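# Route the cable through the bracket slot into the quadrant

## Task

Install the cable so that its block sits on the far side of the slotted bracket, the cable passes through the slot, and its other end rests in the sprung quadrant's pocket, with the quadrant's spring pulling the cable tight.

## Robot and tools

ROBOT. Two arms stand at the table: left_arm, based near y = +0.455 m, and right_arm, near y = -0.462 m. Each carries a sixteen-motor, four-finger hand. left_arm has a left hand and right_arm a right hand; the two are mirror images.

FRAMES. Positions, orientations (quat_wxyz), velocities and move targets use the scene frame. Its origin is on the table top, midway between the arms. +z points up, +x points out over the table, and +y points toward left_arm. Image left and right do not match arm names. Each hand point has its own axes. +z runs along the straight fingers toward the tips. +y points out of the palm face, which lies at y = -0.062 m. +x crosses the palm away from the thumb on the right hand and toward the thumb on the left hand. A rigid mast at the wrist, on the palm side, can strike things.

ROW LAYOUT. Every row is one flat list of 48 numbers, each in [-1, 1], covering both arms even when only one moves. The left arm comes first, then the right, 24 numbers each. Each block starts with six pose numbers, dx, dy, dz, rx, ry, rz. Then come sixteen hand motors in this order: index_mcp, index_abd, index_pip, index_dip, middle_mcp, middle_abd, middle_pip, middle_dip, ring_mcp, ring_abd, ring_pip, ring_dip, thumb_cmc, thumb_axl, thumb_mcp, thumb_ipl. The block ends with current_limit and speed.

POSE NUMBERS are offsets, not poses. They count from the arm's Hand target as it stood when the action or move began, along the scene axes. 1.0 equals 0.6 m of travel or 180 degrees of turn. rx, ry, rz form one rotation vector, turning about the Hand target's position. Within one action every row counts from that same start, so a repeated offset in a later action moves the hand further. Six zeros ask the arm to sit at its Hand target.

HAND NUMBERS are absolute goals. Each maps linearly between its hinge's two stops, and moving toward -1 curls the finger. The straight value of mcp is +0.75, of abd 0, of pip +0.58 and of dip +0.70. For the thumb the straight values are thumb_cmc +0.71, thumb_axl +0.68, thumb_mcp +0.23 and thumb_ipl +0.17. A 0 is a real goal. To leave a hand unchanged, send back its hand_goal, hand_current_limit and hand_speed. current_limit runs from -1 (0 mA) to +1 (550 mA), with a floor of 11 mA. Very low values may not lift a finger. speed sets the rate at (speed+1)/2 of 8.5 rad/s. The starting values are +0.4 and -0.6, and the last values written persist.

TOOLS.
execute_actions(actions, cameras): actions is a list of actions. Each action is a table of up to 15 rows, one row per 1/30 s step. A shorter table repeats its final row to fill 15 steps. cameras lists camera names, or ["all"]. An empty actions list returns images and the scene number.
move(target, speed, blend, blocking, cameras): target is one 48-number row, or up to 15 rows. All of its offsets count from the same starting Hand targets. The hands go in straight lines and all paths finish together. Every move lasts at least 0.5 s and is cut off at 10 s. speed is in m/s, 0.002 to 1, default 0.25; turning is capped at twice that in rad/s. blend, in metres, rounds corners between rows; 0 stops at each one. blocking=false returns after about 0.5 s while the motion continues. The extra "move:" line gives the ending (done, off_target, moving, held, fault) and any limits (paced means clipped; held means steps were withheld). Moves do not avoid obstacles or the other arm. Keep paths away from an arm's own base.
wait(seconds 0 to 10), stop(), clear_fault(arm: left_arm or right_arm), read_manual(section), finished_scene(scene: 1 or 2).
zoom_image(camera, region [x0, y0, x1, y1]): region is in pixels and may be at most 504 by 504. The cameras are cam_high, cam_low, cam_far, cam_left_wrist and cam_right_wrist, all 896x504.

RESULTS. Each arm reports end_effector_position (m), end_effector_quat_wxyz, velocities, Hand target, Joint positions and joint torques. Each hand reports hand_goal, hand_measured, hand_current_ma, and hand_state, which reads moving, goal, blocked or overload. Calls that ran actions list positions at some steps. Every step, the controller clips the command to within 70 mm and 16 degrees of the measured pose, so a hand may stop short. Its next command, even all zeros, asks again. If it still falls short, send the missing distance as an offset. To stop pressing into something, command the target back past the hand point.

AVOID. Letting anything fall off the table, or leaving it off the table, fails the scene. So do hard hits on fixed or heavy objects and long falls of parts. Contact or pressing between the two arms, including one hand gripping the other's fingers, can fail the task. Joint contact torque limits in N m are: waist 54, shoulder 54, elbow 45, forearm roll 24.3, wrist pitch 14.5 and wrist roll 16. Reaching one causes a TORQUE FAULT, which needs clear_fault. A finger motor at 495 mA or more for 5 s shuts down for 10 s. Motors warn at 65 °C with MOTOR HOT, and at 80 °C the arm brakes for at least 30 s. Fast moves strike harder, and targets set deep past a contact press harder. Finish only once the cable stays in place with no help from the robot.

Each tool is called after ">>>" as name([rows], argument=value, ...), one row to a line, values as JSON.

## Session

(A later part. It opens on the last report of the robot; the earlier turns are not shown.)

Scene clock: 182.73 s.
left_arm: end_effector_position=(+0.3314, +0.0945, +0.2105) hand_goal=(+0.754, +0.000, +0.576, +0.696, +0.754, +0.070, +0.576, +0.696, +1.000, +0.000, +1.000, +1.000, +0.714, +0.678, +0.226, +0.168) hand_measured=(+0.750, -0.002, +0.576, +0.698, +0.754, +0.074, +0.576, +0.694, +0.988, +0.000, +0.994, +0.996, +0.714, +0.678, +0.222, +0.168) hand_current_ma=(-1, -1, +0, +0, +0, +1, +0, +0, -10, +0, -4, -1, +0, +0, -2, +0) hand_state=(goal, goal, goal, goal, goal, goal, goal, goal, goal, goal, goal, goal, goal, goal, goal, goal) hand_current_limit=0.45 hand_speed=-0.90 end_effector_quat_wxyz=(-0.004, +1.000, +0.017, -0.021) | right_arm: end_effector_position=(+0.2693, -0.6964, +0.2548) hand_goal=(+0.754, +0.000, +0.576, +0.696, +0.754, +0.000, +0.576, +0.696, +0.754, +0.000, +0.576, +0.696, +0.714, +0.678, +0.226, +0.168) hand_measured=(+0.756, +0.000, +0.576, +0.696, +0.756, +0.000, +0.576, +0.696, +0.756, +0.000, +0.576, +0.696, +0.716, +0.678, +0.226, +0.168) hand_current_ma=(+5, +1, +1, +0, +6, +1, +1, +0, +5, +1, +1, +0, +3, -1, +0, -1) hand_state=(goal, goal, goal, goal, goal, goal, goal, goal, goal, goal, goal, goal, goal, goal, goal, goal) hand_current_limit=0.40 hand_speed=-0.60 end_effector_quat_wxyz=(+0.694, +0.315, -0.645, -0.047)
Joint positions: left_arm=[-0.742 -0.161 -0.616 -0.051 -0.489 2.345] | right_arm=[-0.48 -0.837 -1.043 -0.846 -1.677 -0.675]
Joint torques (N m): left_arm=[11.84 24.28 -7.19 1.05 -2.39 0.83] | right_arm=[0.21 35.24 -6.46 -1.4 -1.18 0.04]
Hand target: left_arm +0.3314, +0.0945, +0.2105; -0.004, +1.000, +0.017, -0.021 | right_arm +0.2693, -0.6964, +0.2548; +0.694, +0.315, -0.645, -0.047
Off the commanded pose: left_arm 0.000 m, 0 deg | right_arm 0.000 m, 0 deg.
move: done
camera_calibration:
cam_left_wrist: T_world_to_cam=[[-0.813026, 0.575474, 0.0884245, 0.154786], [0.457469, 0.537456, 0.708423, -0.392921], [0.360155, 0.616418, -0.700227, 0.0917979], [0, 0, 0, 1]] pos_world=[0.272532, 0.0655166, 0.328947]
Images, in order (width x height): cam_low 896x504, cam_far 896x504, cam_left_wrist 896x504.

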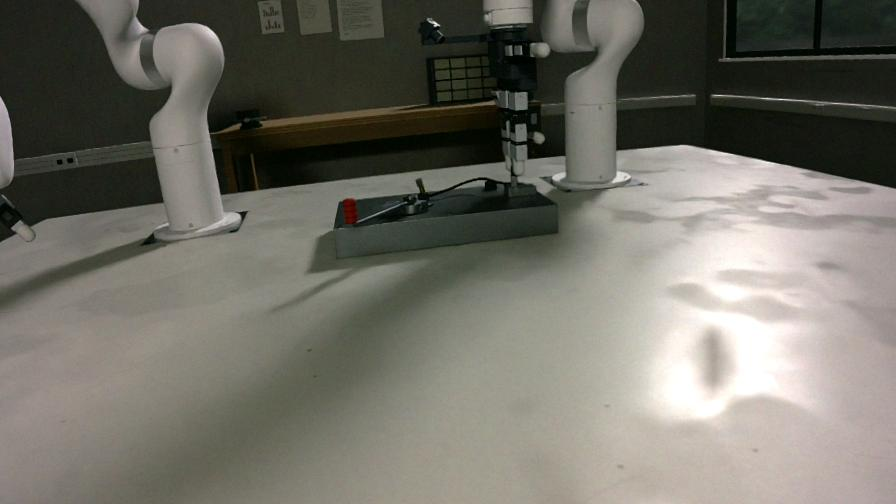

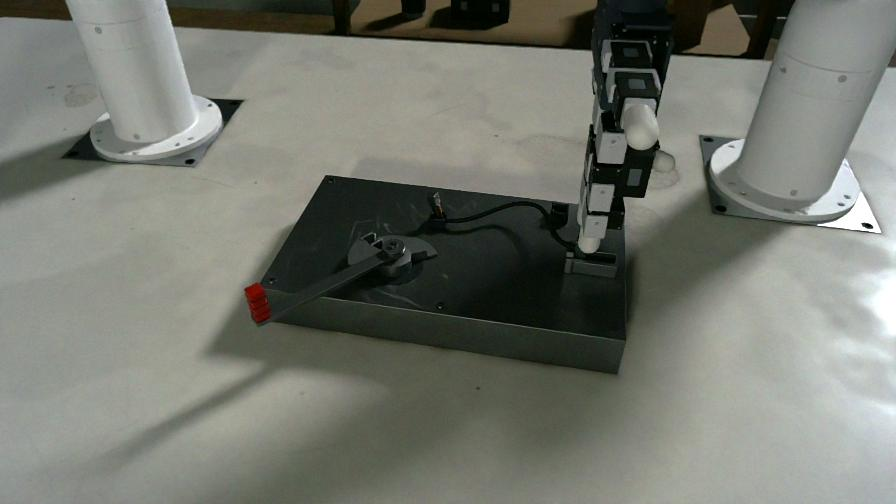

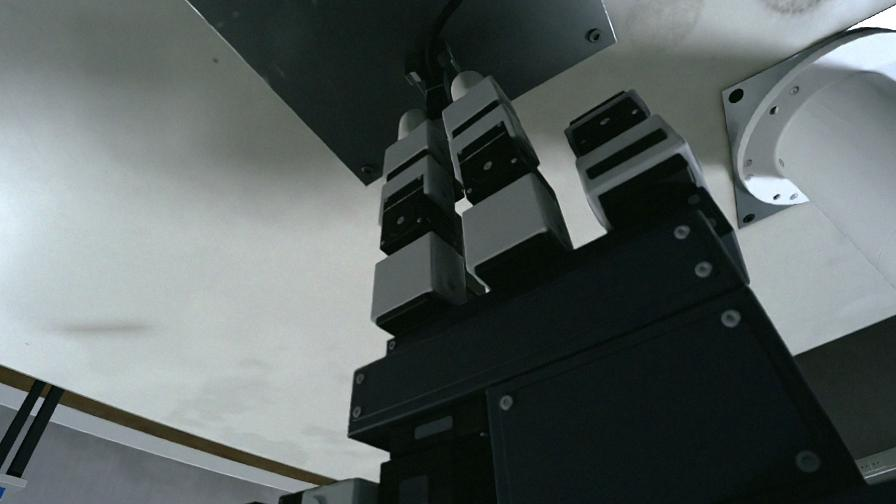

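>>> move([
  [0,0,0,0,0,0,0.754,-0.3,0.576,0.696,0.754,0.3,0.576,0.696,1,0,1,1,0.714,0.678,0.226,0.168,0.45,-0.85,0,0,0,0,0,0,0.754,0,0.576,0.696,0.754,0,0.576,0.696,0.754,0,0.576,0.696,0.714,0.678,0.226,0.168,0.4,-0.6],
], speed=0.05)

>>> wait(seconds=0.7, cameras=["cam_low","cam_left_wrist","cam_far"])

>>> zoom_image(camera="cam_far", region=[550, 210, 630, 290])

>>> zoom_image(camera="cam_left_wrist", region=[400, 50, 460, 110])

>>> zoom_image(camera="cam_low", region=[490, 150, 550, 210])

Scene clock: 185.80 s.
left_arm: end_effector_position=(+0.3314, +0.0945, +0.2105) hand_goal=(+0.754, -0.300, +0.576, +0.696, +0.754, +0.300, +0.576, +0.696, +1.000, +0.000, +1.000, +1.000, +0.714, +0.678, +0.226, +0.168) hand_measured=(+0.752, -0.052, +0.576, +0.698, +0.752, +0.116, +0.576, +0.694, +0.988, +0.000, +0.994, +0.996, +0.714, +0.678, +0.222, +0.168) hand_current_ma=(-1, +399, +0, +0, -1, -399, +0, +0, -10, +0, -4, -1, +0, +0, -2, +0) hand_state=(goal, blocked, goal, goal, goal, blocked, goal, goal, goal, goal, goal, goal, goal, goal, goal, goal) hand_current_limit=0.45 hand_speed=-0.85 end_effector_quat_wxyz=(-0.004, +1.000, +0.017, -0.021) | right_arm: end_effector_position=(+0.2693, -0.6964, +0.2548) hand_goal=(+0.754, +0.000, +0.576, +0.696, +0.754, +0.000, +0.576, +0.696, +0.754, +0.000, +0.576, +0.696, +0.714, +0.678, +0.226, +0.168) hand_measured=(+0.756, +0.000, +0.576, +0.696, +0.756, +0.000, +0.576, +0.696, +0.756, +0.000, +0.576, +0.696, +0.716, +0.678, +0.226, +0.168) hand_current_ma=(+5, +1, +1, +0, +6, +1, +1, +0, +5, +1, +1, +0, +3, -1, +0, -1) hand_state=(goal, goal, goal, goal, goal, goal, goal, goal, goal, goal, goal, goal, goal, goal, goal, goal) hand_current_limit=0.40 hand_speed=-0.60 end_effector_quat_wxyz=(+0.694, +0.315, -0.645, -0.047)
Joint positions: left_arm=[-0.742 -0.161 -0.616 -0.052 -0.49 2.345] | right_arm=[-0.48 -0.837 -1.043 -0.846 -1.677 -0.675]
Joint torques (N m): left_arm=[11.79 25.02 -11.4 -2.21 -2.2 0.8] | right_arm=[-0.37 34.63 -6.58 -1.23 -1.31 0.03]
Hand target: left_arm +0.3314, +0.0945, +0.2105; -0.004, +1.000, +0.017, -0.021 | right_arm +0.2693, -0.6964, +0.2548; +0.694, +0.315, -0.645, -0.047
Off the commanded pose: left_arm 0.000 m, 0 deg | right_arm 0.000 m, 0 deg.
move: done

Scene clock: 186.50 s.
left_arm: end_effector_position=(+0.3314, +0.0945, +0.2105) hand_goal=(+0.754, -0.300, +0.576, +0.696, +0.754, +0.300, +0.576, +0.696, +1.000, +0.000, +1.000, +1.000, +0.714, +0.678, +0.226, +0.168) hand_measured=(+0.752, -0.052, +0.576, +0.698, +0.752, +0.116, +0.576, +0.694, +0.988, +0.000, +0.994, +0.996, +0.714, +0.678, +0.222, +0.168) hand_current_ma=(-1, +399, +0, +0, -1, -399, +0, +0, -10, +0, -4, -1, +0, +0, -2, +0) hand_state=(goal, blocked, goal, goal, goal, blocked, goal, goal, goal, goal, goal, goal, goal, goal, goal, goal) hand_current_limit=0.45 hand_speed=-0.85 end_effector_quat_wxyz=(-0.004, +1.000, +0.017, -0.021) | right_arm: end_effector_position=(+0.2693, -0.6964, +0.2548) hand_goal=(+0.754, +0.000, +0.576, +0.696, +0.754, +0.000, +0.576, +0.696, +0.754, +0.000, +0.576, +0.696, +0.714, +0.678, +0.226, +0.168) hand_measured=(+0.756, +0.000, +0.576, +0.696, +0.756, +0.000, +0.576, +0.696, +0.756, +0.000, +0.576, +0.696, +0.716, +0.678, +0.226, +0.168) hand_current_ma=(+5, +1, +1, +0, +6, +1, +1, +0, +5, +1, +1, +0, +3, -1, +0, -1) hand_state=(goal, goal, goal, goal, goal, goal, goal, goal, goal, goal, goal, goal, goal, goal, goal, goal) hand_current_limit=0.40 hand_speed=-0.60 end_effector_quat_wxyz=(+0.694, +0.315, -0.645, -0.047)
Joint positions: left_arm=[-0.742 -0.161 -0.616 -0.052 -0.49 2.345] | right_arm=[-0.48 -0.837 -1.043 -0.846 -1.677 -0.675]
Joint torques (N m): left_arm=[12.5 23.93 -13.38 -2.48 -1.99 0.69] | right_arm=[0.52 36.34 -6.35 -1.45 -1.23 -0.01]
Hand target: left_arm +0.3314, +0.0945, +0.2105; -0.004, +1.000, +0.017, -0.021 | right_arm +0.2693, -0.6964, +0.2548; +0.694, +0.315, -0.645, -0.047
Off the commanded pose: left_arm 0.000 m, 0 deg | right_arm 0.000 m, 0 deg.
wait: 0.70 s; at rest by 0.17 s
camera_calibration:
cam_left_wrist: T_world_to_cam=[[-0.812985, 0.575522, 0.0884879, 0.15475], [0.457541, 0.537404, 0.708416, -0.392934], [0.360155, 0.616418, -0.700226, 0.0917977], [0, 0, 0, 1]] pos_world=[0.272532, 0.0655166, 0.328947]
Images, in order (width x height): cam_low 896x504, cam_far 896x504, cam_left_wrist 896x504.

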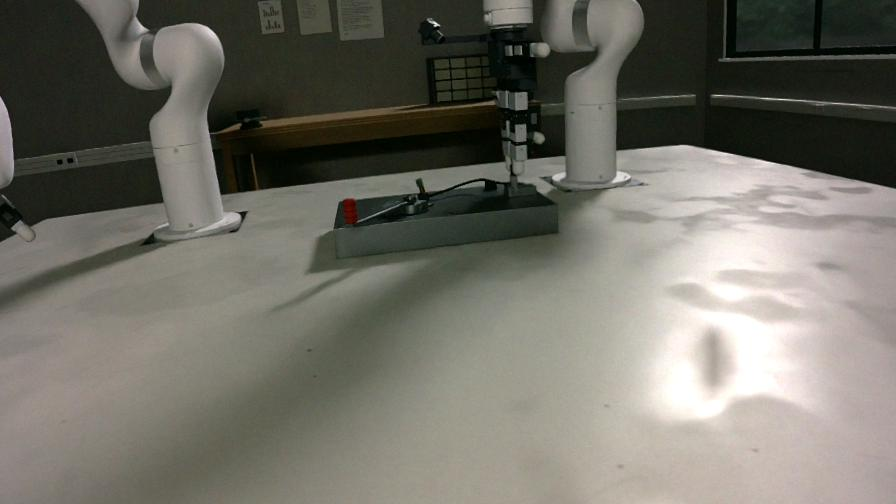

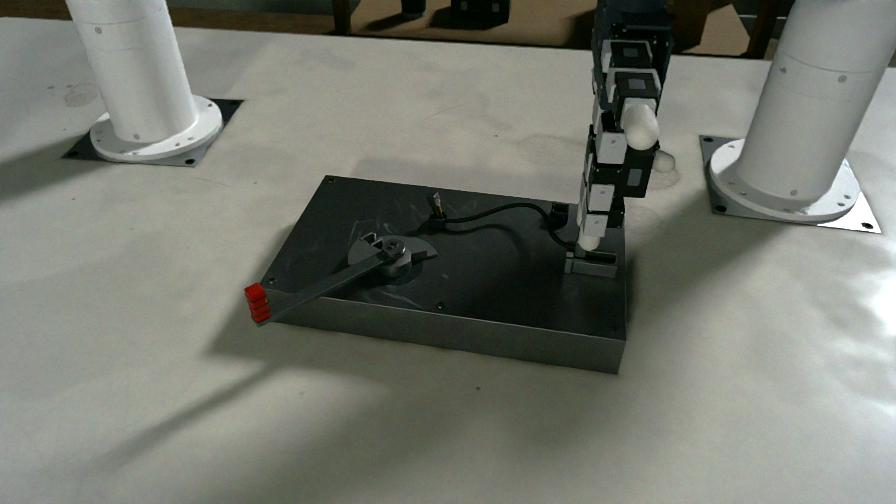

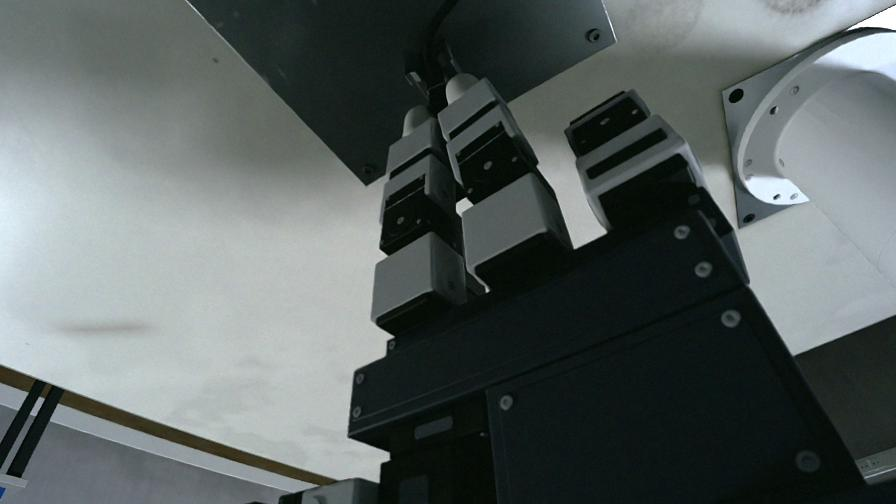

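Scaled by 6.300 from the camera's 896x504 image, which has a finer 1280x720 frame.

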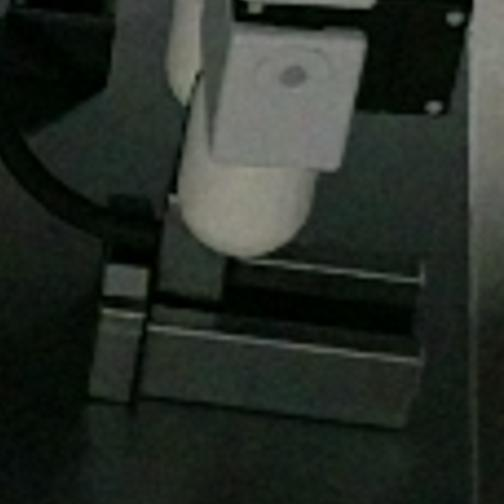

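Scaled by 8.400 from the camera's 896x504 image, which has a finer 1280x720 frame.

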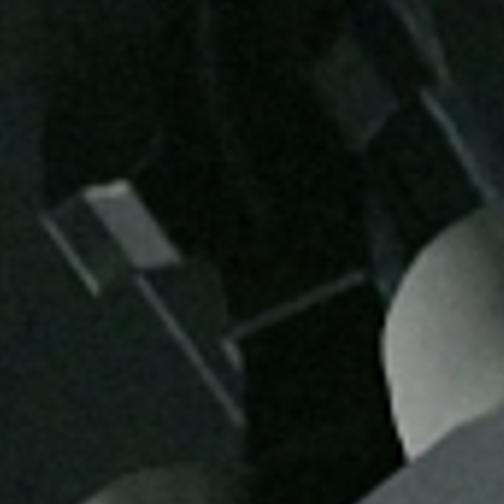

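Scaled by 8.400 from the camera's 896x504 image, which has a finer 1280x720 frame.

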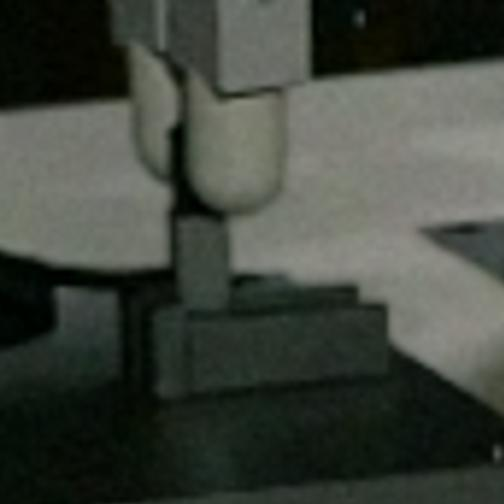

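>>> move([
  [0,0,0,0,0,0,0.754,0,0.576,0.696,0.754,0.06,0.576,0.696,1,0,1,1,0.714,0.678,0.226,0.168,0.45,-0.9,0,0,0,0,0,0,0.754,0,0.576,0.696,0.754,0,0.576,0.696,0.754,0,0.576,0.696,0.714,0.678,0.226,0.168,0.4,-0.6],
  [0.037,0.0052,0.005,0,0,0.0944,0.754,0,0.576,0.696,0.754,0.06,0.576,0.696,1,0,1,1,0.714,0.678,0.226,0.168,0.45,-0.9,0,0,0,0,0,0,0.754,0,0.576,0.696,0.754,0,0.576,0.696,0.754,0,0.576,0.696,0.714,0.678,0.226,0.168,0.4,-0.6],
  [0.037,0.0052,0.005,0,0,0.0944,0.754,-0.36,0.576,0.696,0.754,0.36,0.576,0.696,1,0,1,1,0.714,0.678,0.226,0.168,0.45,-0.85,0,0,0,0,0,0,0.754,0,0.576,0.696,0.754,0,0.576,0.696,0.754,0,0.576,0.696,0.714,0.678,0.226,0.168,0.4,-0.6],
], speed=0.06, cameras=["cam_low","cam_left_wrist","cam_far"])

>>> zoom_image(camera="cam_far", region=[550, 210, 630, 290])

>>> zoom_image(camera="cam_left_wrist", region=[400, 50, 460, 110])

>>> zoom_image(camera="cam_low", region=[490, 150, 550, 210])

Scene clock: 194.70 s.
left_arm: end_effector_position=(+0.3536, +0.0976, +0.2135) hand_goal=(+0.754, -0.360, +0.576, +0.696, +0.754, +0.360, +0.576, +0.696, +1.000, +0.000, +1.000, +1.000, +0.714, +0.678, +0.226, +0.168) hand_measured=(+0.750, -0.074, +0.576, +0.698, +0.752, +0.132, +0.576, +0.694, +0.988, +0.000, +0.994, +0.996, +0.714, +0.678, +0.222, +0.168) hand_current_ma=(-1, +399, +0, +0, +0, -399, +0, +0, -10, +0, -4, -1, +0, +0, -2, +0) hand_state=(goal, blocked, goal, goal, goal, blocked, goal, goal, goal, goal, goal, goal, goal, goal, goal, goal) hand_current_limit=0.45 hand_speed=-0.85 end_effector_quat_wxyz=(-0.001, +0.986, +0.165, -0.021) | right_arm: end_effector_position=(+0.2693, -0.6964, +0.2548) hand_goal=(+0.754, +0.000, +0.576, +0.696, +0.754, +0.000, +0.576, +0.696, +0.754, +0.000, +0.576, +0.696, +0.714, +0.678, +0.226, +0.168) hand_measured=(+0.756, +0.000, +0.576, +0.696, +0.756, +0.000, +0.576, +0.696, +0.756, +0.000, +0.576, +0.696, +0.716, +0.678, +0.226, +0.168) hand_current_ma=(+5, +1, +1, +0, +6, +1, +1, +0, +5, +1, +1, +0, +3, -1, +0, -1) hand_state=(goal, goal, goal, goal, goal, goal, goal, goal, goal, goal, goal, goal, goal, goal, goal, goal) hand_current_limit=0.40 hand_speed=-0.60 end_effector_quat_wxyz=(+0.694, +0.315, -0.645, -0.047)
Joint positions: left_arm=[-0.753 -0.162 -0.626 -0.071 -0.49 2.054] | right_arm=[-0.48 -0.837 -1.043 -0.846 -1.677 -0.675]
Joint torques (N m): left_arm=[-12.92 4.29 -17.77 2.66 -2.38 -1] | right_arm=[-0.36 35.64 -5.95 -1.73 -1.14 0.03]
Hand target: left_arm +0.3536, +0.0976, +0.2135; -0.001, +0.986, +0.165, -0.021 | right_arm +0.2693, -0.6964, +0.2548; +0.694, +0.315, -0.645, -0.047
Off the commanded pose: left_arm 0.000 m, 0 deg | right_arm 0.000 m, 0 deg.
move: done
camera_calibration:
cam_left_wrist: T_world_to_cam=[[-0.9457, 0.312777, 0.0884411, 0.243398], [0.280478, 0.647749, 0.708345, -0.35505], [0.164267, 0.694688, -0.700303, 0.145615], [0, 0, 0, 1]] pos_world=[0.305845, 0.0526967, 0.331947]
Images, in order (width x height): cam_low 896x504, cam_far 896x504, cam_left_wrist 896x504.

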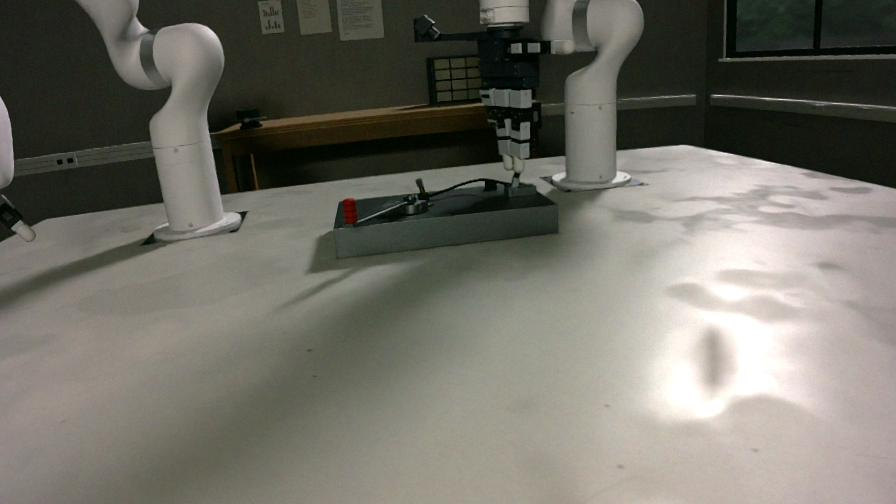

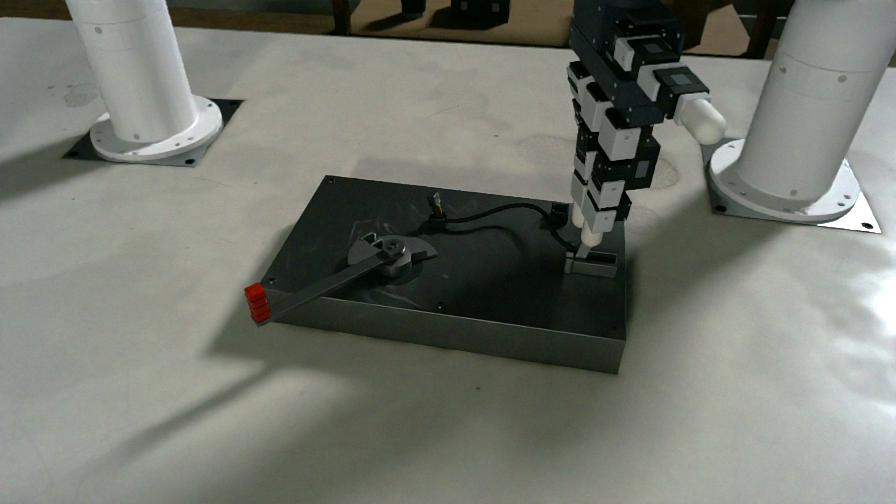

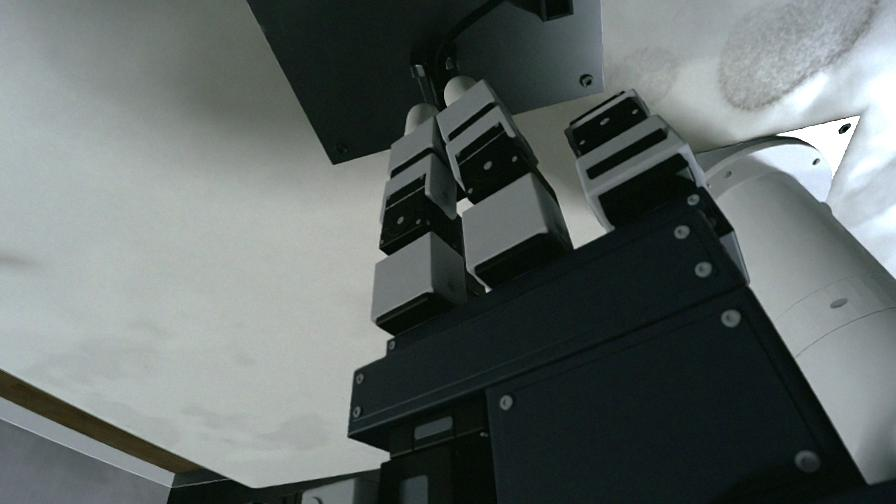

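Scaled by 6.300 from the camera's 896x504 image, which has a finer 1280x720 frame.

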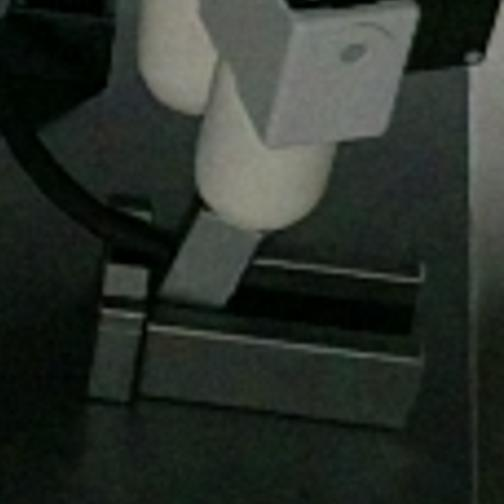

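Scaled by 8.400 from the camera's 896x504 image, which has a finer 1280x720 frame.

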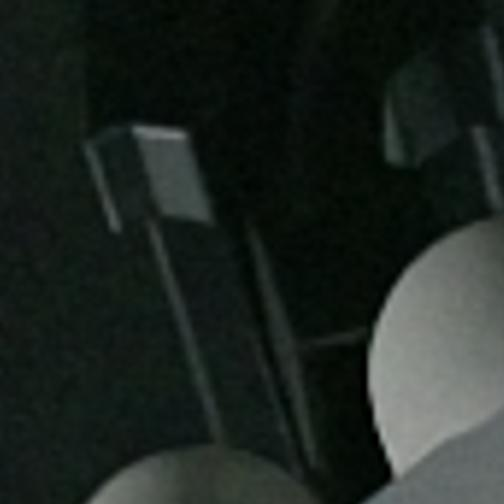

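Scaled by 8.400 from the camera's 896x504 image, which has a finer 1280x720 frame.

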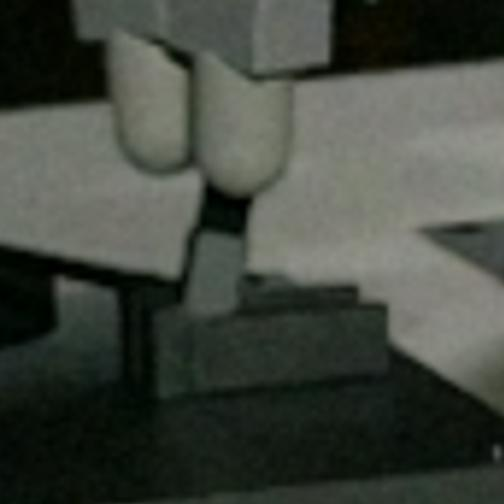

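>>> move([
  [0,0.0017,0.01,0,0,0,0.754,-0.36,0.576,0.696,0.754,0.36,0.576,0.696,1,0,1,1,0.714,0.678,0.226,0.168,0.45,-0.85,0,0,0,0,0,0,0.754,0,0.576,0.696,0.754,0,0.576,0.696,0.754,0,0.576,0.696,0.714,0.678,0.226,0.168,0.4,-0.6],
  [-0.003,-0.0403,-0.0227,0.072,0,0,0.754,-0.36,0.576,0.696,0.754,0.36,0.576,0.696,1,0,1,1,0.714,0.678,0.226,0.168,0.45,-0.85,0,0,0,0,0,0,0.754,0,0.576,0.696,0.754,0,0.576,0.696,0.754,0,0.576,0.696,0.714,0.678,0.226,0.168,0.4,-0.6],
], speed=0.06, cameras=["cam_low","cam_left_wrist","cam_far"])

>>> zoom_image(camera="cam_far", region=[550, 200, 630, 280])

>>> zoom_image(camera="cam_left_wrist", region=[390, 30, 470, 110])

>>> zoom_image(camera="cam_low", region=[490, 150, 550, 210])

Scene clock: 200.87 s.
left_arm: end_effector_position=(+0.3518, +0.0734, +0.1999) hand_goal=(+0.754, -0.360, +0.576, +0.696, +0.754, +0.360, +0.576, +0.696, +1.000, +0.000, +1.000, +1.000, +0.714, +0.678, +0.226, +0.168) hand_measured=(+0.750, -0.074, +0.576, +0.698, +0.752, +0.132, +0.576, +0.694, +0.988, +0.000, +0.994, +0.996, +0.714, +0.678, +0.222, +0.168) hand_current_ma=(-1, +399, +0, +0, +0, -399, +0, +0, -10, +0, -4, -1, +0, +0, -2, +0) hand_state=(goal, blocked, goal, goal, goal, blocked, goal, goal, goal, goal, goal, goal, goal, goal, goal, goal) hand_current_limit=0.45 hand_speed=-0.85 end_effector_quat_wxyz=(-0.113, +0.980, +0.166, -0.002) | right_arm: end_effector_position=(+0.2693, -0.6964, +0.2548) hand_goal=(+0.754, +0.000, +0.576, +0.696, +0.754, +0.000, +0.576, +0.696, +0.754, +0.000, +0.576, +0.696, +0.714, +0.678, +0.226, +0.168) hand_measured=(+0.756, +0.000, +0.576, +0.696, +0.756, +0.000, +0.576, +0.696, +0.756, +0.000, +0.576, +0.696, +0.716, +0.678, +0.226, +0.168) hand_current_ma=(+5, +1, +1, +0, +6, +1, +1, +0, +5, +1, +1, +0, +3, -1, +0, -1) hand_state=(goal, goal, goal, goal, goal, goal, goal, goal, goal, goal, goal, goal, goal, goal, goal, goal) hand_current_limit=0.40 hand_speed=-0.60 end_effector_quat_wxyz=(+0.694, +0.315, -0.645, -0.047)
Joint positions: left_arm=[-0.873 -0.291 -0.781 0.149 -0.7 1.742] | right_arm=[-0.48 -0.837 -1.043 -0.846 -1.677 -0.675]
Joint torques (N m): left_arm=[-12.52 8.1 -18.08 3.42 -2.65 -1.15] | right_arm=[0.08 34.78 -6.21 -1.46 -1.36 0.12]
Hand target: left_arm +0.3518, +0.0734, +0.1999; -0.113, +0.980, +0.166, -0.002 | right_arm +0.2693, -0.6964, +0.2548; +0.694, +0.315, -0.645, -0.047
Off the commanded pose: left_arm 0.000 m, 0 deg | right_arm 0.000 m, 0 deg.
move: done
camera_calibration:
cam_left_wrist: T_world_to_cam=[[-0.945693, 0.285008, 0.156316, 0.238927], [0.280499, 0.472485, 0.835511, -0.3418], [0.16427, 0.833983, -0.526771, 0.108247], [0, 0, 0, 1]] pos_world=[0.304045, 0.00312347, 0.305251]
Images, in order (width x height): cam_low 896x504, cam_far 896x504, cam_left_wrist 896x504.

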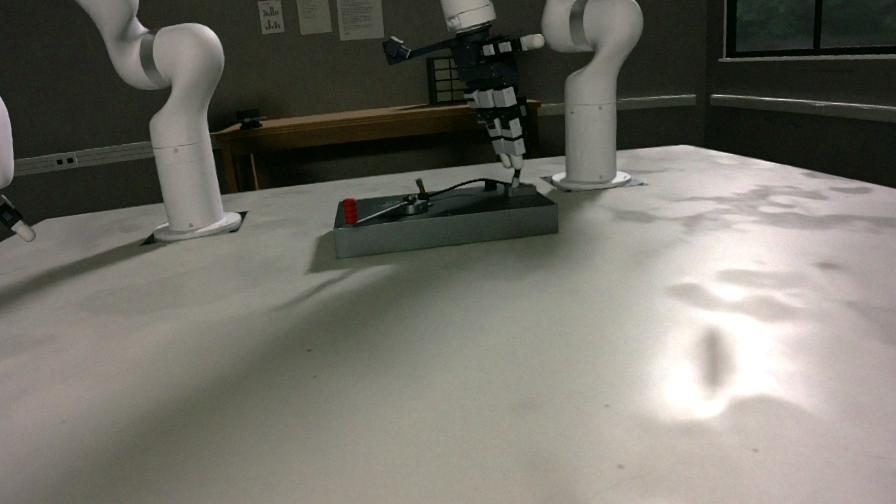

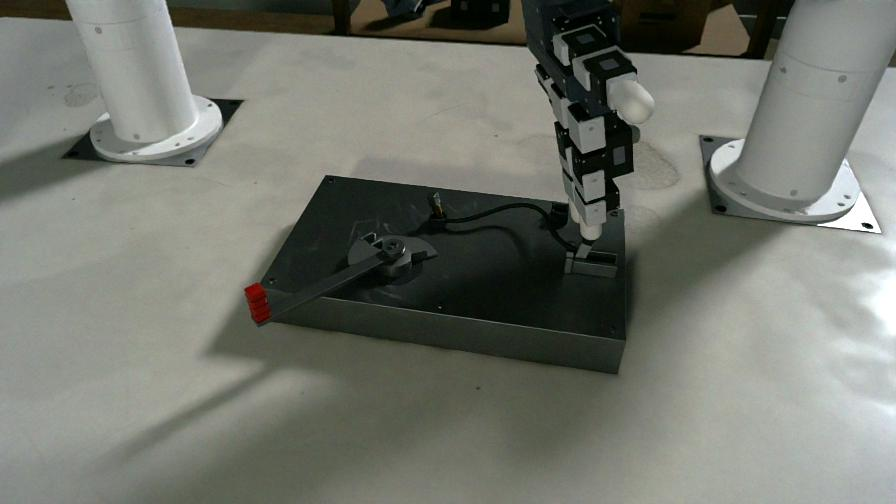

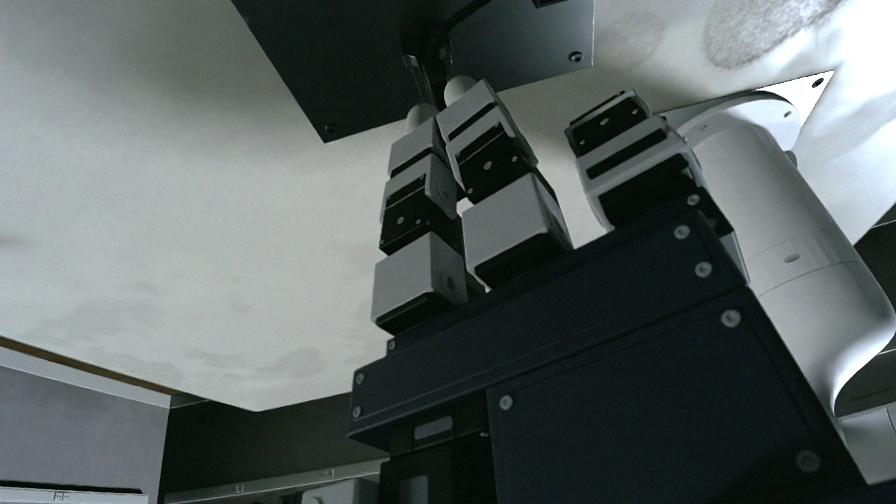

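Scaled by 6.300 from the camera's 896x504 image, which has a finer 1280x720 frame.

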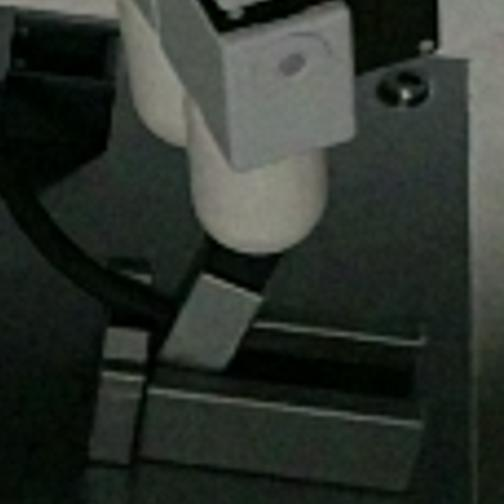

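Scaled by 6.300 from the camera's 896x504 image, which has a finer 1280x720 frame.

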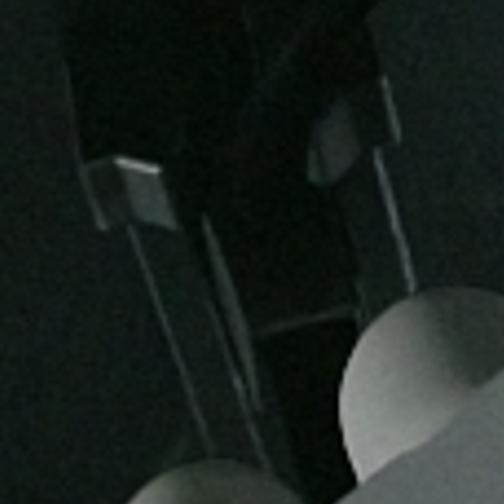

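Scaled by 8.400 from the camera's 896x504 image, which has a finer 1280x720 frame.

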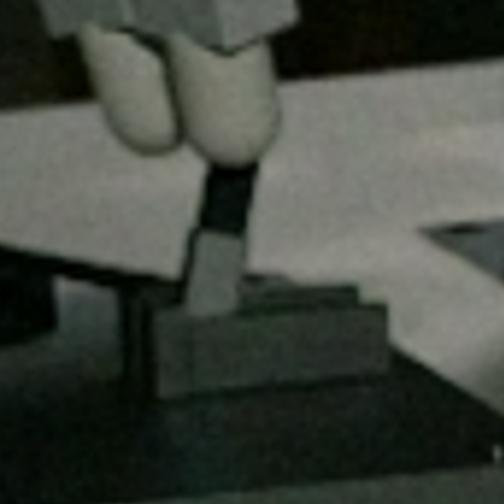

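>>> move([
  [0,0,0,0,0,0,0.754,0.06,0.576,0.696,0.754,-0.02,0.576,0.696,1,0,1,1,0.714,0.678,0.226,0.168,0.45,-0.7,0,0,0,0,0,0,0.754,0,0.576,0.696,0.754,0,0.576,0.696,0.754,0,0.576,0.696,0.714,0.678,0.226,0.168,0.4,-0.6],
  [0,-0.01,0.04,0,0,0,0.754,0.06,0.576,0.696,0.754,-0.06,0.576,0.696,1,0,1,1,0.714,0.678,0.226,0.168,0.45,-0.7,0,0,0,0,0,0,0.754,0,0.576,0.696,0.754,0,0.576,0.696,0.754,0,0.576,0.696,0.714,0.678,0.226,0.168,0.4,-0.6],
  [-0.038,0.0495,0.09,-0.0722,-0.0032,-0.0898,0.754,0.06,0.576,0.696,0.754,-0.06,0.576,0.696,1,0,1,1,0.714,0.678,0.226,0.168,0.45,-0.7,0,0,0,0,0,0,0.754,0,0.576,0.696,0.754,0,0.576,0.696,0.754,0,0.576,0.696,0.714,0.678,0.226,0.168,0.4,-0.6],
], speed=0.12, cameras=["cam_low","cam_left_wrist","cam_far"])

>>> zoom_image(camera="cam_far", region=[550, 200, 630, 280])

>>> zoom_image(camera="cam_left_wrist", region=[390, 30, 470, 110])

>>> zoom_image(camera="cam_low", region=[490, 150, 550, 210])

Scene clock: 208.40 s.
left_arm: end_effector_position=(+0.3290, +0.1031, +0.2539) hand_goal=(+0.754, +0.060, +0.576, +0.696, +0.754, -0.060, +0.576, +0.696, +1.000, +0.000, +1.000, +1.000, +0.714, +0.678, +0.226, +0.168) hand_measured=(+0.750, +0.056, +0.576, +0.698, +0.752, -0.056, +0.576, +0.694, +0.988, +0.000, +0.994, +0.996, +0.714, +0.678, +0.222, +0.168) hand_current_ma=(-1, -2, +0, +0, +0, +1, +0, +0, -10, +0, -4, -1, +0, +0, -2, +0) hand_state=(goal, goal, goal, goal, goal, goal, goal, goal, goal, goal, goal, goal, goal, goal, goal, goal) hand_current_limit=0.45 hand_speed=-0.70 end_effector_quat_wxyz=(+0.000, +1.000, +0.026, +0.000) | right_arm: end_effector_position=(+0.2693, -0.6964, +0.2548) hand_goal=(+0.754, +0.000, +0.576, +0.696, +0.754, +0.000, +0.576, +0.696, +0.754, +0.000, +0.576, +0.696, +0.714, +0.678, +0.226, +0.168) hand_measured=(+0.756, +0.000, +0.576, +0.696, +0.756, +0.000, +0.576, +0.696, +0.756, +0.000, +0.576, +0.696, +0.716, +0.678, +0.226, +0.168) hand_current_ma=(+5, +1, +1, +0, +6, +1, +1, +0, +5, +1, +1, +0, +3, -1, +0, -1) hand_state=(goal, goal, goal, goal, goal, goal, goal, goal, goal, goal, goal, goal, goal, goal, goal, goal) hand_current_limit=0.40 hand_speed=-0.60 end_effector_quat_wxyz=(+0.694, +0.315, -0.645, -0.047)
Joint positions: left_arm=[-0.748 -0.036 -0.599 -0.001 -0.564 2.276] | right_arm=[-0.48 -0.837 -1.043 -0.846 -1.677 -0.675]
Joint torques (N m): left_arm=[11.29 21.92 -7.45 -3.63 2.51 0.74] | right_arm=[-0.61 35.27 -5.66 -1.24 -1.24 0.03]
Hand target: left_arm +0.3290, +0.1031, +0.2539; +0.000, +1.000, +0.026, +0.000 | right_arm +0.2693, -0.6964, +0.2548; +0.694, +0.315, -0.645, -0.047
Off the commanded pose: left_arm 0.000 m, 0 deg | right_arm 0.000 m, 0 deg.
move: done
camera_calibration:
cam_left_wrist: T_world_to_cam=[[-0.826031, 0.561375, 0.0503065, 0.159451], [0.418548, 0.551186, 0.721812, -0.419205], [0.377479, 0.617295, -0.690259, 0.109413], [0, 0, 0, 1]] pos_world=[0.265868, 0.0740078, 0.370089]
Images, in order (width x height): cam_low 896x504, cam_far 896x504, cam_left_wrist 896x504.

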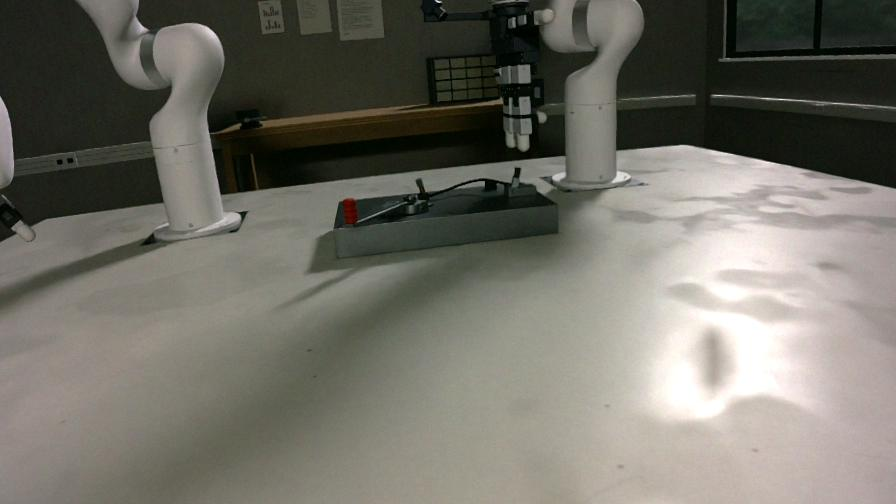

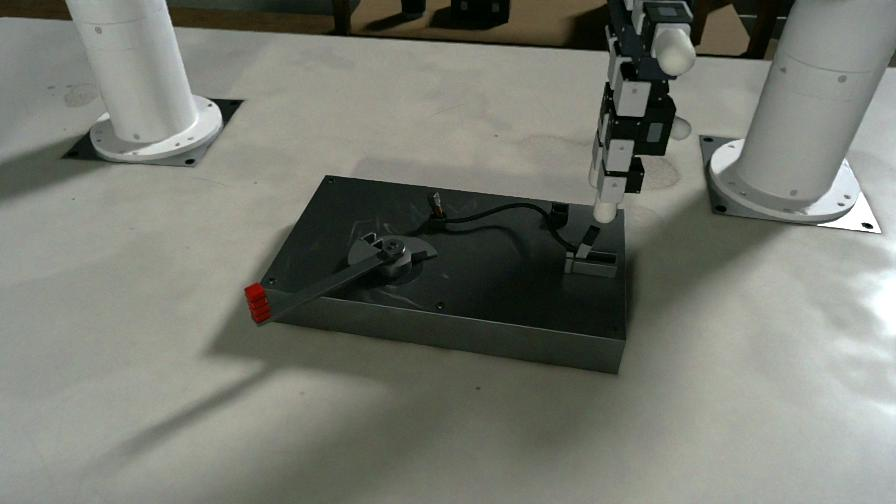

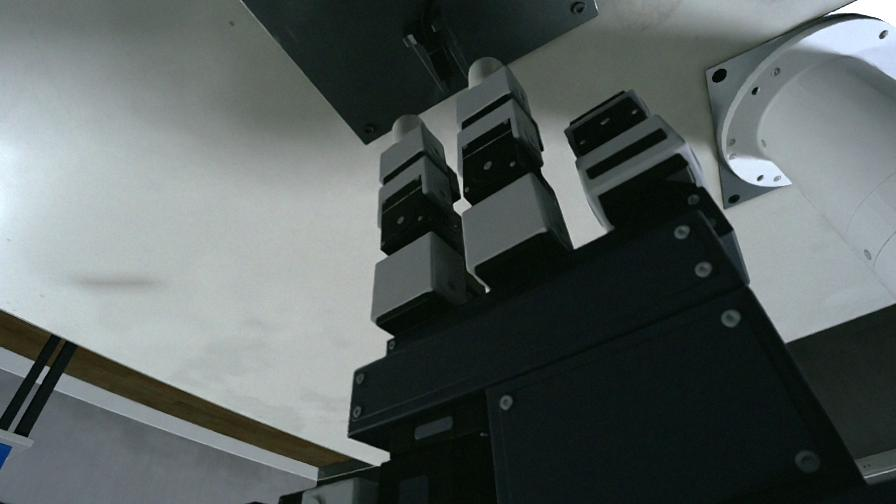

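Scaled by 6.300 from the camera's 896x504 image, which has a finer 1280x720 frame.

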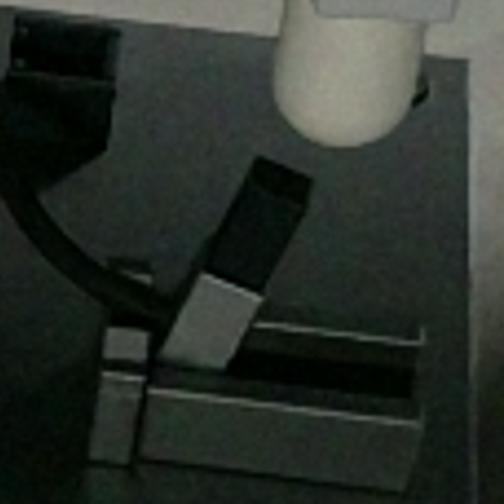

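Scaled by 6.300 from the camera's 896x504 image, which has a finer 1280x720 frame.

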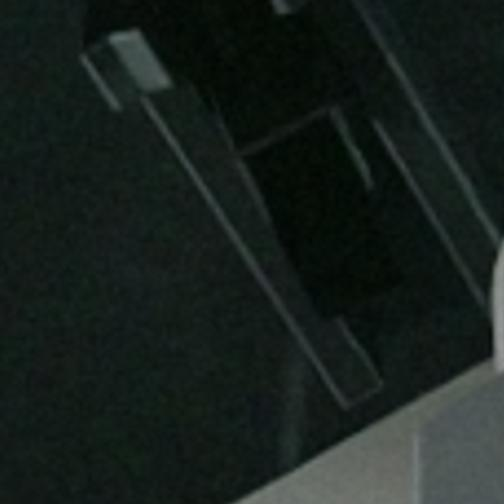

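Scaled by 8.400 from the camera's 896x504 image, which has a finer 1280x720 frame.

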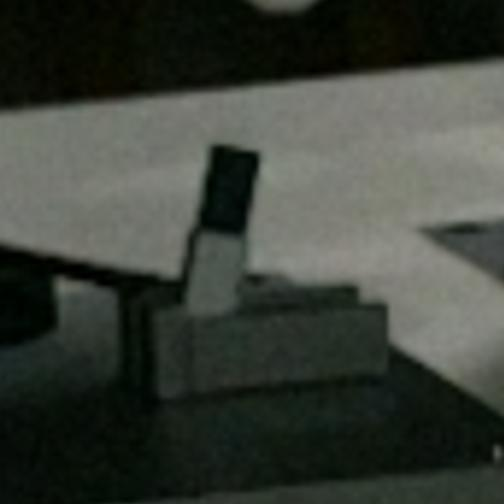

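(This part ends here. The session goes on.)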